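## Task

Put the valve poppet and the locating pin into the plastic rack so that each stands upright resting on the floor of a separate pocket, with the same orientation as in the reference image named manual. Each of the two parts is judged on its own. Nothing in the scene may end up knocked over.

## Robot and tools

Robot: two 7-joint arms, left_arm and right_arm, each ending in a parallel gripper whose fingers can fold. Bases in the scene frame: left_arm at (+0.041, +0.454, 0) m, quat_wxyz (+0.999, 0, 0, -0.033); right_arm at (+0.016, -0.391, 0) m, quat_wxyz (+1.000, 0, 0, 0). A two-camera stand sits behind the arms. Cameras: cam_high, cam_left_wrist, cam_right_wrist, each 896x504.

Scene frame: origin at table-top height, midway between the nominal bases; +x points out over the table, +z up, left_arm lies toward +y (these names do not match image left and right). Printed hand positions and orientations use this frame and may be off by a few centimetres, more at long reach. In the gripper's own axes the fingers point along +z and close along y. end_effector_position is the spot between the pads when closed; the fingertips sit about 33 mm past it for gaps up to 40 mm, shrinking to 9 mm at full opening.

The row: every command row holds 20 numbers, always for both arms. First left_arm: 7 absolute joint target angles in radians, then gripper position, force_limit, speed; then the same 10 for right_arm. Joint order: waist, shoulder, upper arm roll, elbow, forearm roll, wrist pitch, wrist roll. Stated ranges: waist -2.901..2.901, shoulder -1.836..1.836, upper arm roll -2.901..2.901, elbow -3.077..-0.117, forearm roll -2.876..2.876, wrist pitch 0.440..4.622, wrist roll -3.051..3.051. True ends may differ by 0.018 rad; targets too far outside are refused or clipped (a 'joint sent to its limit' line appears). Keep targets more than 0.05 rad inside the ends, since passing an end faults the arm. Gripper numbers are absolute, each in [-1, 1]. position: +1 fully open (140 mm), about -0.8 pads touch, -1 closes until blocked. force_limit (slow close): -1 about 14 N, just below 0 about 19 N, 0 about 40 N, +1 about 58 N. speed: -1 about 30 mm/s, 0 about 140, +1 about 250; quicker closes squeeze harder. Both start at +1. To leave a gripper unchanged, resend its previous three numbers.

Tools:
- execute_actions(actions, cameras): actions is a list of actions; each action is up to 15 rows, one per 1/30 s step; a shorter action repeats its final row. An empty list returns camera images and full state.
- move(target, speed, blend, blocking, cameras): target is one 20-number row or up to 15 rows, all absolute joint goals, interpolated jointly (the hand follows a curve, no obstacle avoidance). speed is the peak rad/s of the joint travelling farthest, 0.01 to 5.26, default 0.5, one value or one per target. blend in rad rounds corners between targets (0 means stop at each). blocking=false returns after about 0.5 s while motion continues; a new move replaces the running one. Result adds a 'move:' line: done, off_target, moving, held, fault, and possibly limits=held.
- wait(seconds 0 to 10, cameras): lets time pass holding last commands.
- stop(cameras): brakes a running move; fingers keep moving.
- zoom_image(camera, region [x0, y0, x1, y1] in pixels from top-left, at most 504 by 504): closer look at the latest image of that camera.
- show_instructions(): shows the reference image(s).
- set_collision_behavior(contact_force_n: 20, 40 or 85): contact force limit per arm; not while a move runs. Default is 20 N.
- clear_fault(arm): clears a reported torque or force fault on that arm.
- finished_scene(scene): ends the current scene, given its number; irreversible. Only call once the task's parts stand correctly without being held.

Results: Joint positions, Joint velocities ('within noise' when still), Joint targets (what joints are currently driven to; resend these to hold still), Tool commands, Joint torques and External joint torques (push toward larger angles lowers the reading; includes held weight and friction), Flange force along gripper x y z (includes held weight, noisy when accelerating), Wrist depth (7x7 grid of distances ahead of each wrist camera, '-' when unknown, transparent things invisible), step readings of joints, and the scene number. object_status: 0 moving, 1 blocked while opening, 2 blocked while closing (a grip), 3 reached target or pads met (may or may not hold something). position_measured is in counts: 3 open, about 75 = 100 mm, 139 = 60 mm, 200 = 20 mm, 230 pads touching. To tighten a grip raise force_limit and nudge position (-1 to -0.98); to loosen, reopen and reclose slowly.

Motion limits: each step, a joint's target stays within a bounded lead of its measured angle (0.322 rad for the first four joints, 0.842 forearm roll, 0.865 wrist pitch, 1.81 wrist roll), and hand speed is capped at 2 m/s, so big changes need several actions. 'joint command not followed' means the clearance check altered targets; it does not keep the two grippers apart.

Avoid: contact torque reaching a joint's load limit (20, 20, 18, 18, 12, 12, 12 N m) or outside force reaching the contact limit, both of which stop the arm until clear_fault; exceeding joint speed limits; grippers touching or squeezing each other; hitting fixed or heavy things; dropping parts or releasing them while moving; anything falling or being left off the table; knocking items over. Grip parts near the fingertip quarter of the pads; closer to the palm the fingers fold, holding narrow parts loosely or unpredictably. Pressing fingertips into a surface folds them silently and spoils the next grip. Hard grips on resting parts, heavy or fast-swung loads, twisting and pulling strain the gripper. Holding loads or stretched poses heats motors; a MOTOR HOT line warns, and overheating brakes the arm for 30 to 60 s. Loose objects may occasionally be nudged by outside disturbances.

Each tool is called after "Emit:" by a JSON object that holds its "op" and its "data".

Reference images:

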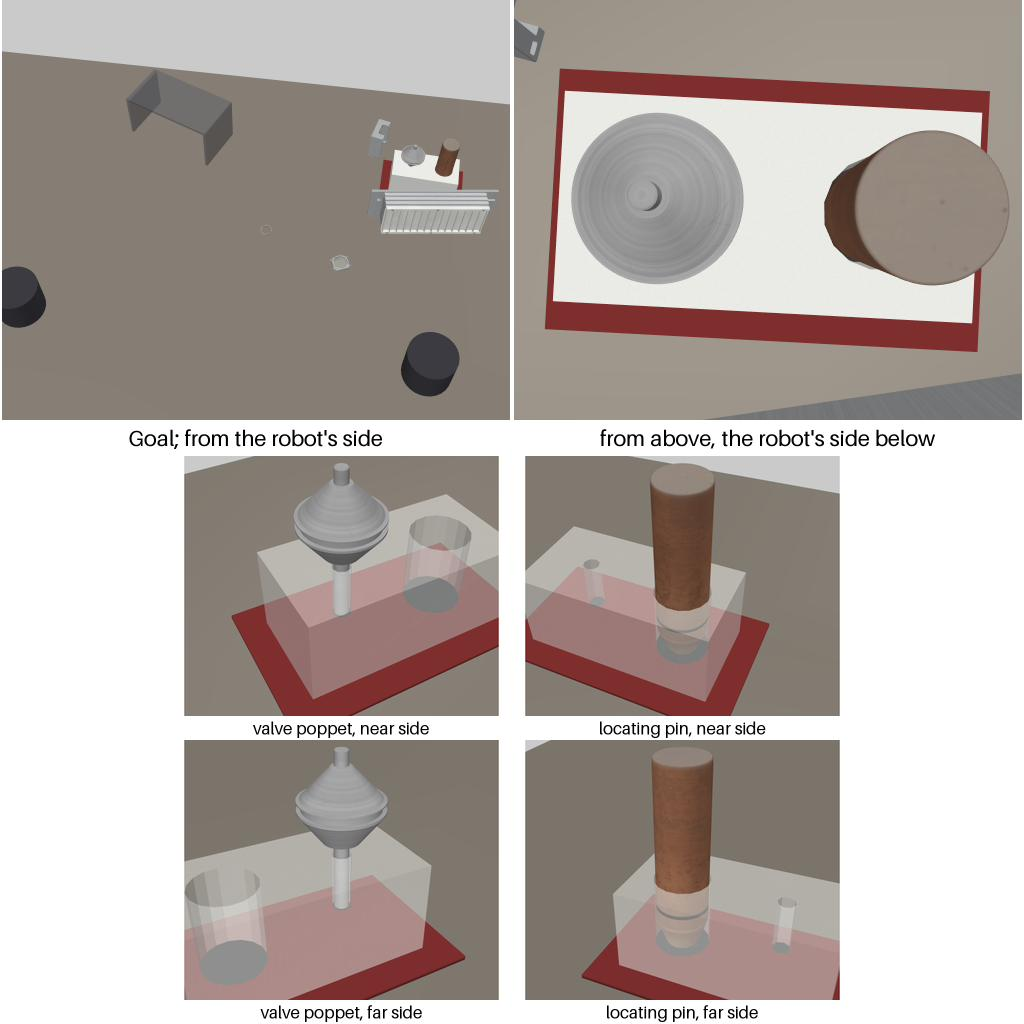

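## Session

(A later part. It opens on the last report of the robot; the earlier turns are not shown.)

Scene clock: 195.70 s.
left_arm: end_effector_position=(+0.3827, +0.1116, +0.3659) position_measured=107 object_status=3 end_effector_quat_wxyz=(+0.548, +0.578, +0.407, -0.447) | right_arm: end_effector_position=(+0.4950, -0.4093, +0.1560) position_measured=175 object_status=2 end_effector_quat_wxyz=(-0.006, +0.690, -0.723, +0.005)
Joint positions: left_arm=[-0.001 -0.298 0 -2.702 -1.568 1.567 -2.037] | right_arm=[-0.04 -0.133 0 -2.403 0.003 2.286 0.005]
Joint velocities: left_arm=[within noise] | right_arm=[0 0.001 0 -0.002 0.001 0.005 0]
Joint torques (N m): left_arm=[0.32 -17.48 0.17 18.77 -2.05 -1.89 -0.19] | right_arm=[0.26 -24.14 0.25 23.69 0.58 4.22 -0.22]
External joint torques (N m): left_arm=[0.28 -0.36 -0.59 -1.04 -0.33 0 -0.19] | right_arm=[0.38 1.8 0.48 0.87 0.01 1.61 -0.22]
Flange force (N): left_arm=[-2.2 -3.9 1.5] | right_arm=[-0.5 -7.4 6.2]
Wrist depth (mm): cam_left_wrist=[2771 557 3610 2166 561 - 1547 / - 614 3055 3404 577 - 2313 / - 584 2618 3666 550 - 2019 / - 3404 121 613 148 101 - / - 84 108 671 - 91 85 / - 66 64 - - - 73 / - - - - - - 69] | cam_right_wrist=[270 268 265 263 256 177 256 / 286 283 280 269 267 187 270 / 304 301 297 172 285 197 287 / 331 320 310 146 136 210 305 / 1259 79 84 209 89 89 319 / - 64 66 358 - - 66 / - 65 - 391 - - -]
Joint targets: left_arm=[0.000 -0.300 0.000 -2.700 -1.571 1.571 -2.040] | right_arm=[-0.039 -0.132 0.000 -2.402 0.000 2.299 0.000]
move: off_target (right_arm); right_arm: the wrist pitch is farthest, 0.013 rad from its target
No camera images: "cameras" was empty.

Emit:
{"op": "move", "data": {"target": [[0.0,-0.3,0,-2.7,-1.571,1.571,-2.04,0.175,0,-1,-0.0385,-0.138,0,-2.4,0,2.28,0,-1,0,-1]], "speed": 0.05, "cameras": ["cam_right_wrist","cam_high"]}}

Emit:
{"op": "zoom_image", "data": {"camera": "cam_high", "region": [280, 120, 370, 210]}}

Emit:
{"op": "zoom_image", "data": {"camera": "cam_right_wrist", "region": [380, 70, 560, 250]}}

Scene clock: 196.87 s.
left_arm: end_effector_position=(+0.3827, +0.1116, +0.3659) position_measured=107 object_status=3 end_effector_quat_wxyz=(+0.548, +0.578, +0.407, -0.447) | right_arm: end_effector_position=(+0.4948, -0.4093, +0.1562) position_measured=175 object_status=2 end_effector_quat_wxyz=(-0.006, +0.691, -0.723, +0.005)
Joint positions: left_arm=[-0.001 -0.298 0 -2.702 -1.568 1.567 -2.037] | right_arm=[-0.04 -0.134 0 -2.403 0.003 2.285 0.005]
Joint torques (N m): left_arm=[0.26 -17.49 0.17 18.71 -2.04 -1.89 -0.11] | right_arm=[0.25 -26.73 0.43 23.91 0.57 1.98 -0.18]
External joint torques (N m): left_arm=[0.24 -0.32 -0.56 -1.09 -0.32 0.02 -0.11] | right_arm=[0.24 -0.79 0.54 1.09 0 -0.64 -0.18]
Flange force (N): left_arm=[-1.9 -4.0 1.5] | right_arm=[-0.5 -1.5 -4.2]
Wrist depth (mm): cam_left_wrist=[2871 555 2072 2090 559 - 1547 / 3016 602 - - 588 - 1833 / - 550 - 534 561 - 1727 / - - 121 593 148 109 - / - 84 108 691 132 91 85 / - 66 64 - - - 73 / - - - - - - 69] | cam_right_wrist=[269 267 265 262 256 177 255 / 288 282 280 271 267 186 270 / 303 302 297 157 284 198 288 / 330 321 311 147 136 212 305 / 1245 79 83 209 89 89 321 / - 64 66 359 - - 66 / - 65 - 388 - - -]
Joint targets: left_arm=[0.000 -0.300 0.000 -2.700 -1.571 1.571 -2.040] | right_arm=[-0.039 -0.138 0.000 -2.400 0.000 2.280 0.000]
move: done
Images, in order (width x height): cam_high 896x504, cam_right_wrist 896x504.

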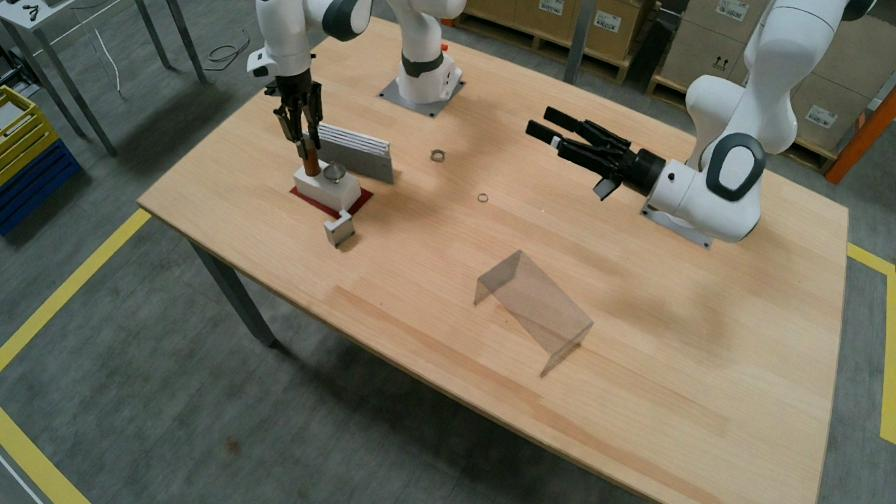

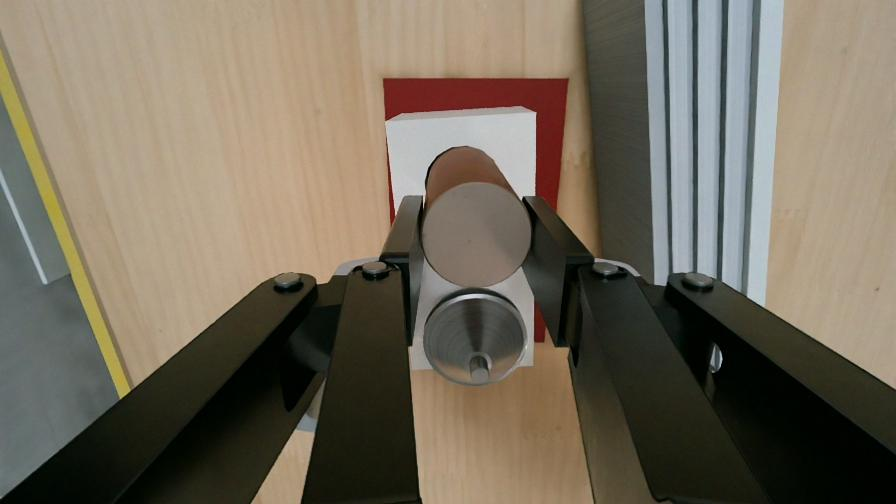

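Scaled by 5.600 from the camera's 896x504 image, which has a finer 1280x720 frame.

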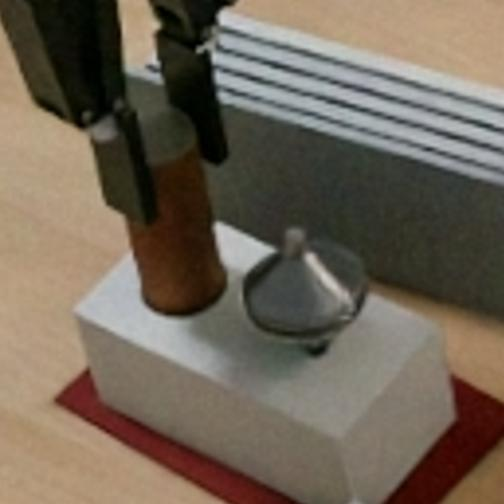

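Scaled by 2.800 from the camera's 896x504 image, which has a finer 1280x720 frame.

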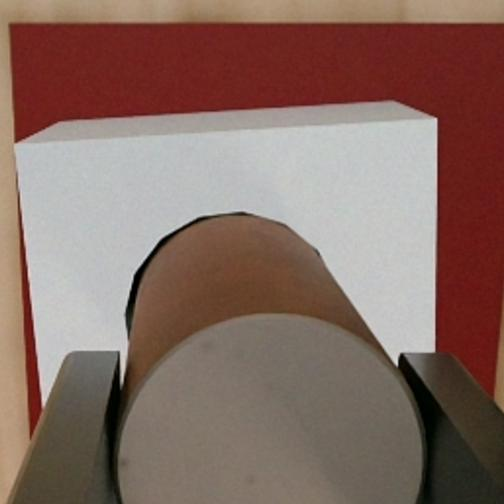

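Emit:
{"op": "move", "data": {"target": [[0.0,-0.3,0,-2.7,-1.571,1.571,-2.04,0.175,0,-1,-0.0385,-0.138,0,-2.4,0,2.28,0,0.175,0,-1]], "speed": 0.05, "cameras": ["cam_right_wrist","cam_high"]}}

Emit:
{"op": "zoom_image", "data": {"camera": "cam_high", "region": [280, 120, 370, 210]}}

Scene clock: 199.87 s.
left_arm: end_effector_position=(+0.3827, +0.1116, +0.3659) position_measured=107 object_status=3 end_effector_quat_wxyz=(+0.548, +0.578, +0.407, -0.447) | right_arm: end_effector_position=(+0.4953, -0.4093, +0.1579) position_measured=107 object_status=0 end_effector_quat_wxyz=(-0.007, +0.691, -0.723, +0.006)
Joint positions: left_arm=[-0.001 -0.298 0 -2.702 -1.568 1.567 -2.037] | right_arm=[-0.04 -0.136 0 -2.402 0.003 2.283 0.005]
Joint torques (N m): left_arm=[0.26 -17.48 0.17 18.75 -2.04 -1.89 -0.15] | right_arm=[0.2 -25.18 0.36 23.1 0.56 2.33 -0.15]
External joint torques (N m): left_arm=[0.28 -0.39 -0.52 -1.02 -0.34 0.02 -0.15] | right_arm=[0.18 0.55 0.45 0.34 -0.02 -0.27 -0.14]
Flange force (N): left_arm=[-2.2 -3.9 1.4] | right_arm=[-0.4 -2.8 -0.3]
Wrist depth (mm): cam_left_wrist=[2979 545 2109 1805 566 3666 1499 / - 597 - - 576 - 1752 / 2359 549 - 533 609 - 1678 / - - 121 584 148 109 1922 / - 84 108 691 - 91 85 / - 66 662 - - - 73 / - - - - - - 69] | cam_right_wrist=[273 271 268 265 259 178 257 / 287 285 283 272 269 188 270 / 305 303 299 184 285 199 288 / 334 320 146 151 148 208 305 / - 84 109 215 326 84 88 / - 66 294 363 358 - 71 / - - 397 389 386 - -]
Joint targets: left_arm=[0.000 -0.300 0.000 -2.700 -1.571 1.571 -2.040] | right_arm=[-0.039 -0.138 0.000 -2.400 0.000 2.280 0.000]
move: done
Images, in order (width x height): cam_high 896x504, cam_right_wrist 896x504.

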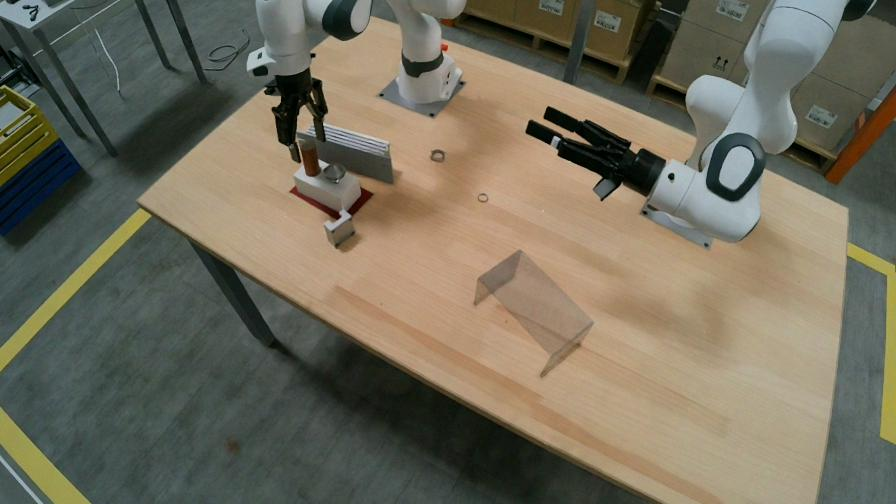

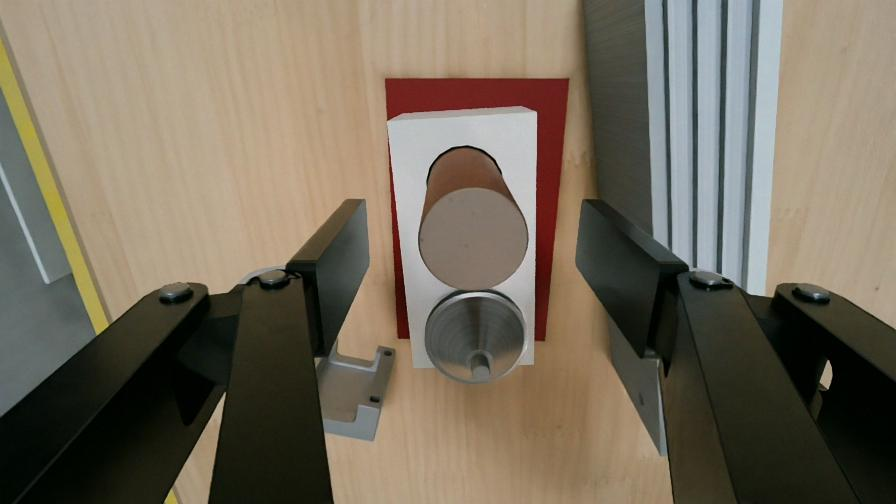

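Scaled by 5.600 from the camera's 896x504 image, which has a finer 1280x720 frame.

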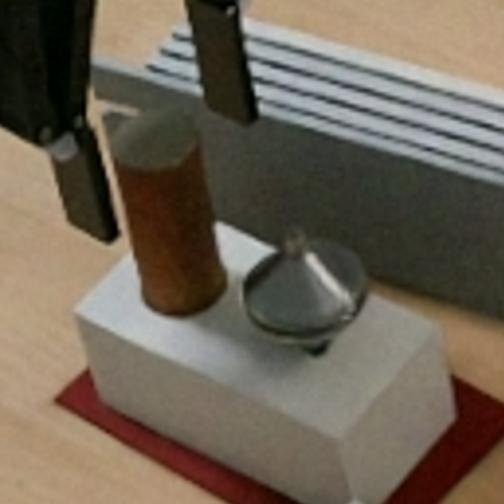

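Emit:
{"op": "move", "data": {"target": [[0.0,-0.3,0,-2.7,-1.571,1.571,-2.04,0.175,0,-1,-0.0385,-0.1926,0,-2.3093,0,2.115,0,0.175,0,-1],[0.0,-0.3,0,-2.7,-1.571,1.571,-2.04,0.175,0,-1,-0.0385,-0.2532,0,-2.1363,0,1.883,0,0.175,0,-1],[0.0,-0.3,0,-2.7,-1.571,1.571,-2.04,0.175,0,-1,-0.0385,-0.75,0,-2.4,0,1.75,0,0.175,0,-1]], "speed": [0.1,0.3,0.5], "blend": [0.02,0.05,0], "cameras": ["cam_right_wrist","cam_high"]}}

Emit:
{"op": "zoom_image", "data": {"camera": "cam_high", "region": [270, 110, 370, 210]}}

Emit:
{"op": "zoom_image", "data": {"camera": "cam_right_wrist", "region": [350, 80, 650, 400]}}

Scene clock: 204.50 s.
left_arm: end_effector_position=(+0.3827, +0.1116, +0.3659) position_measured=107 object_status=3 end_effector_quat_wxyz=(+0.548, +0.578, +0.407, -0.447) | right_arm: end_effector_position=(+0.3704, -0.4041, +0.3647) position_measured=107 object_status=3 end_effector_quat_wxyz=(-0.037, +0.690, -0.722, +0.036)
Joint positions: left_arm=[-0.001 -0.298 0 -2.702 -1.568 1.567 -2.037] | right_arm=[-0.04 -0.749 0 -2.399 0.003 1.753 0.005]
Joint velocities: left_arm=[within noise] | right_arm=[-0.001 0 0 -0.001 0 -0.004 0]
Joint torques (N m): left_arm=[0.35 -17.52 0.13 18.79 -2.05 -1.9 -0.1] | right_arm=[0.24 -6.87 -0.12 23.96 0.75 2.49 -0.2]
External joint torques (N m): left_arm=[0.33 -0.35 -0.6 -1.03 -0.33 0.01 -0.1] | right_arm=[0.24 -0.1 0.49 -0.61 0 -0.32 -0.18]
Flange force (N): left_arm=[-2.0 -3.9 1.4] | right_arm=[-0.6 2.0 0.8]
Wrist depth (mm): cam_left_wrist=[3016 534 1891 1891 2906 2054 1537 / - 603 3504 - 2942 2457 - / - 587 3723 656 - - - / 2313 655 119 669 148 102 - / 1727 84 105 639 130 91 85 / - 66 67 3404 - - 73 / - - - 2407 - - 69] | cam_right_wrist=[1366 484 466 441 436 420 407 / 1374 510 489 393 461 446 389 / 1423 546 521 419 485 474 404 / 1407 592 131 540 169 489 483 / - 84 108 576 559 83 88 / - 66 631 618 595 - 71 / - - 674 661 643 - -]
Joint targets: left_arm=[0.000 -0.300 0.000 -2.700 -1.571 1.571 -2.040] | right_arm=[-0.039 -0.750 0.000 -2.400 0.000 1.750 0.000]
move: done
Images, in order (width x height): cam_high 896x504, cam_right_wrist 896x504.

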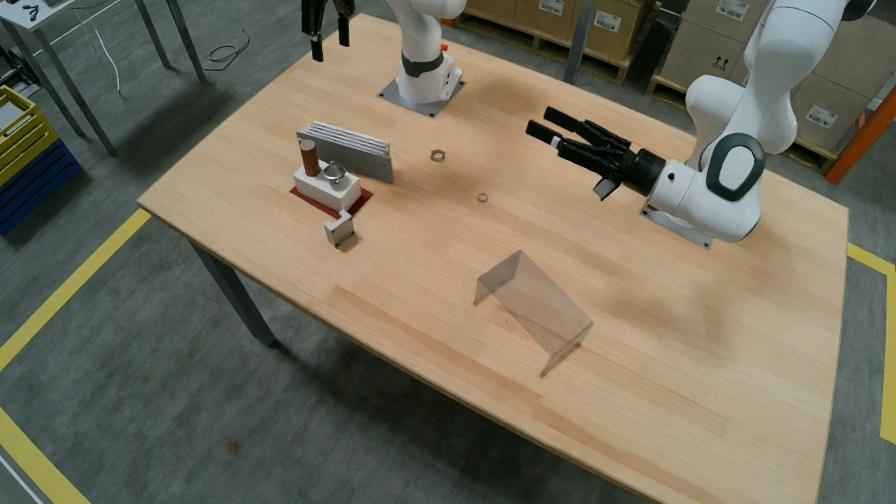

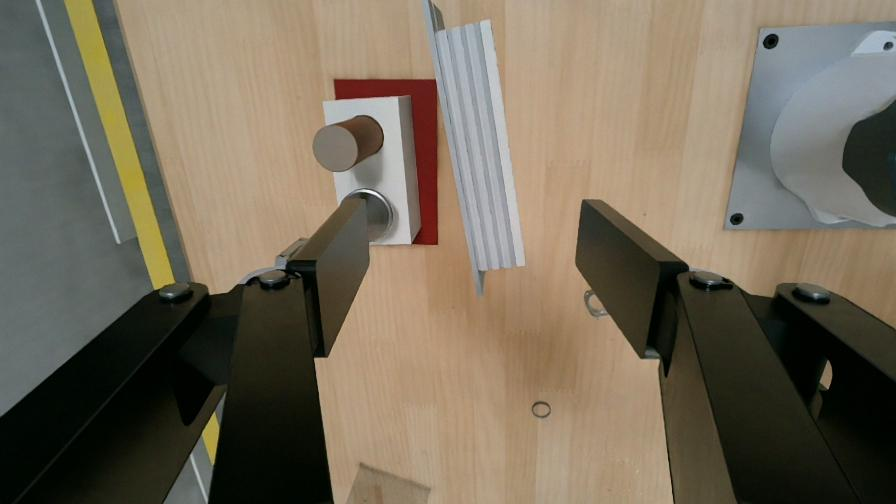

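Scaled by 5.040 from the camera's 896x504 image, which has a finer 1280x720 frame.

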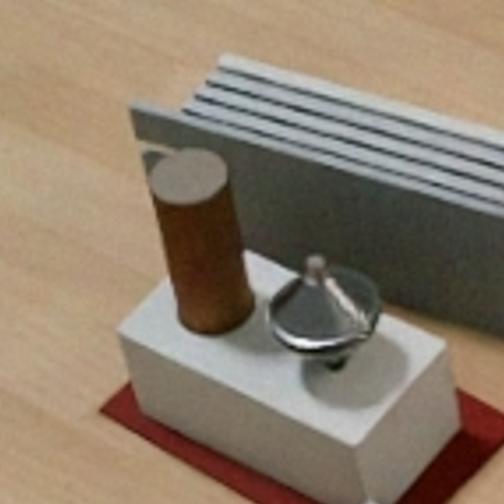

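Scaled by 1.575 from the camera's 896x504 image, which has a finer 1280x720 frame.

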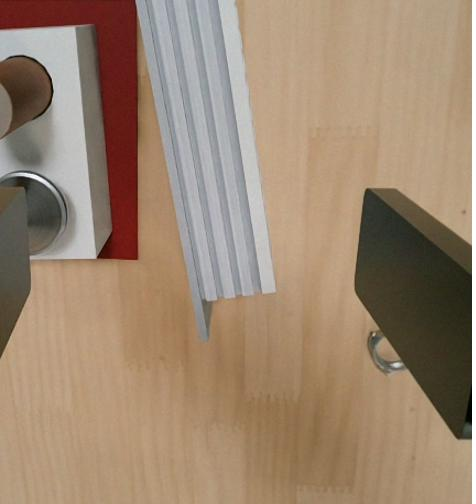

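Emit:
{"op": "finished_scene", "data": {"scene": 2}}

The scene is finished: the task was done.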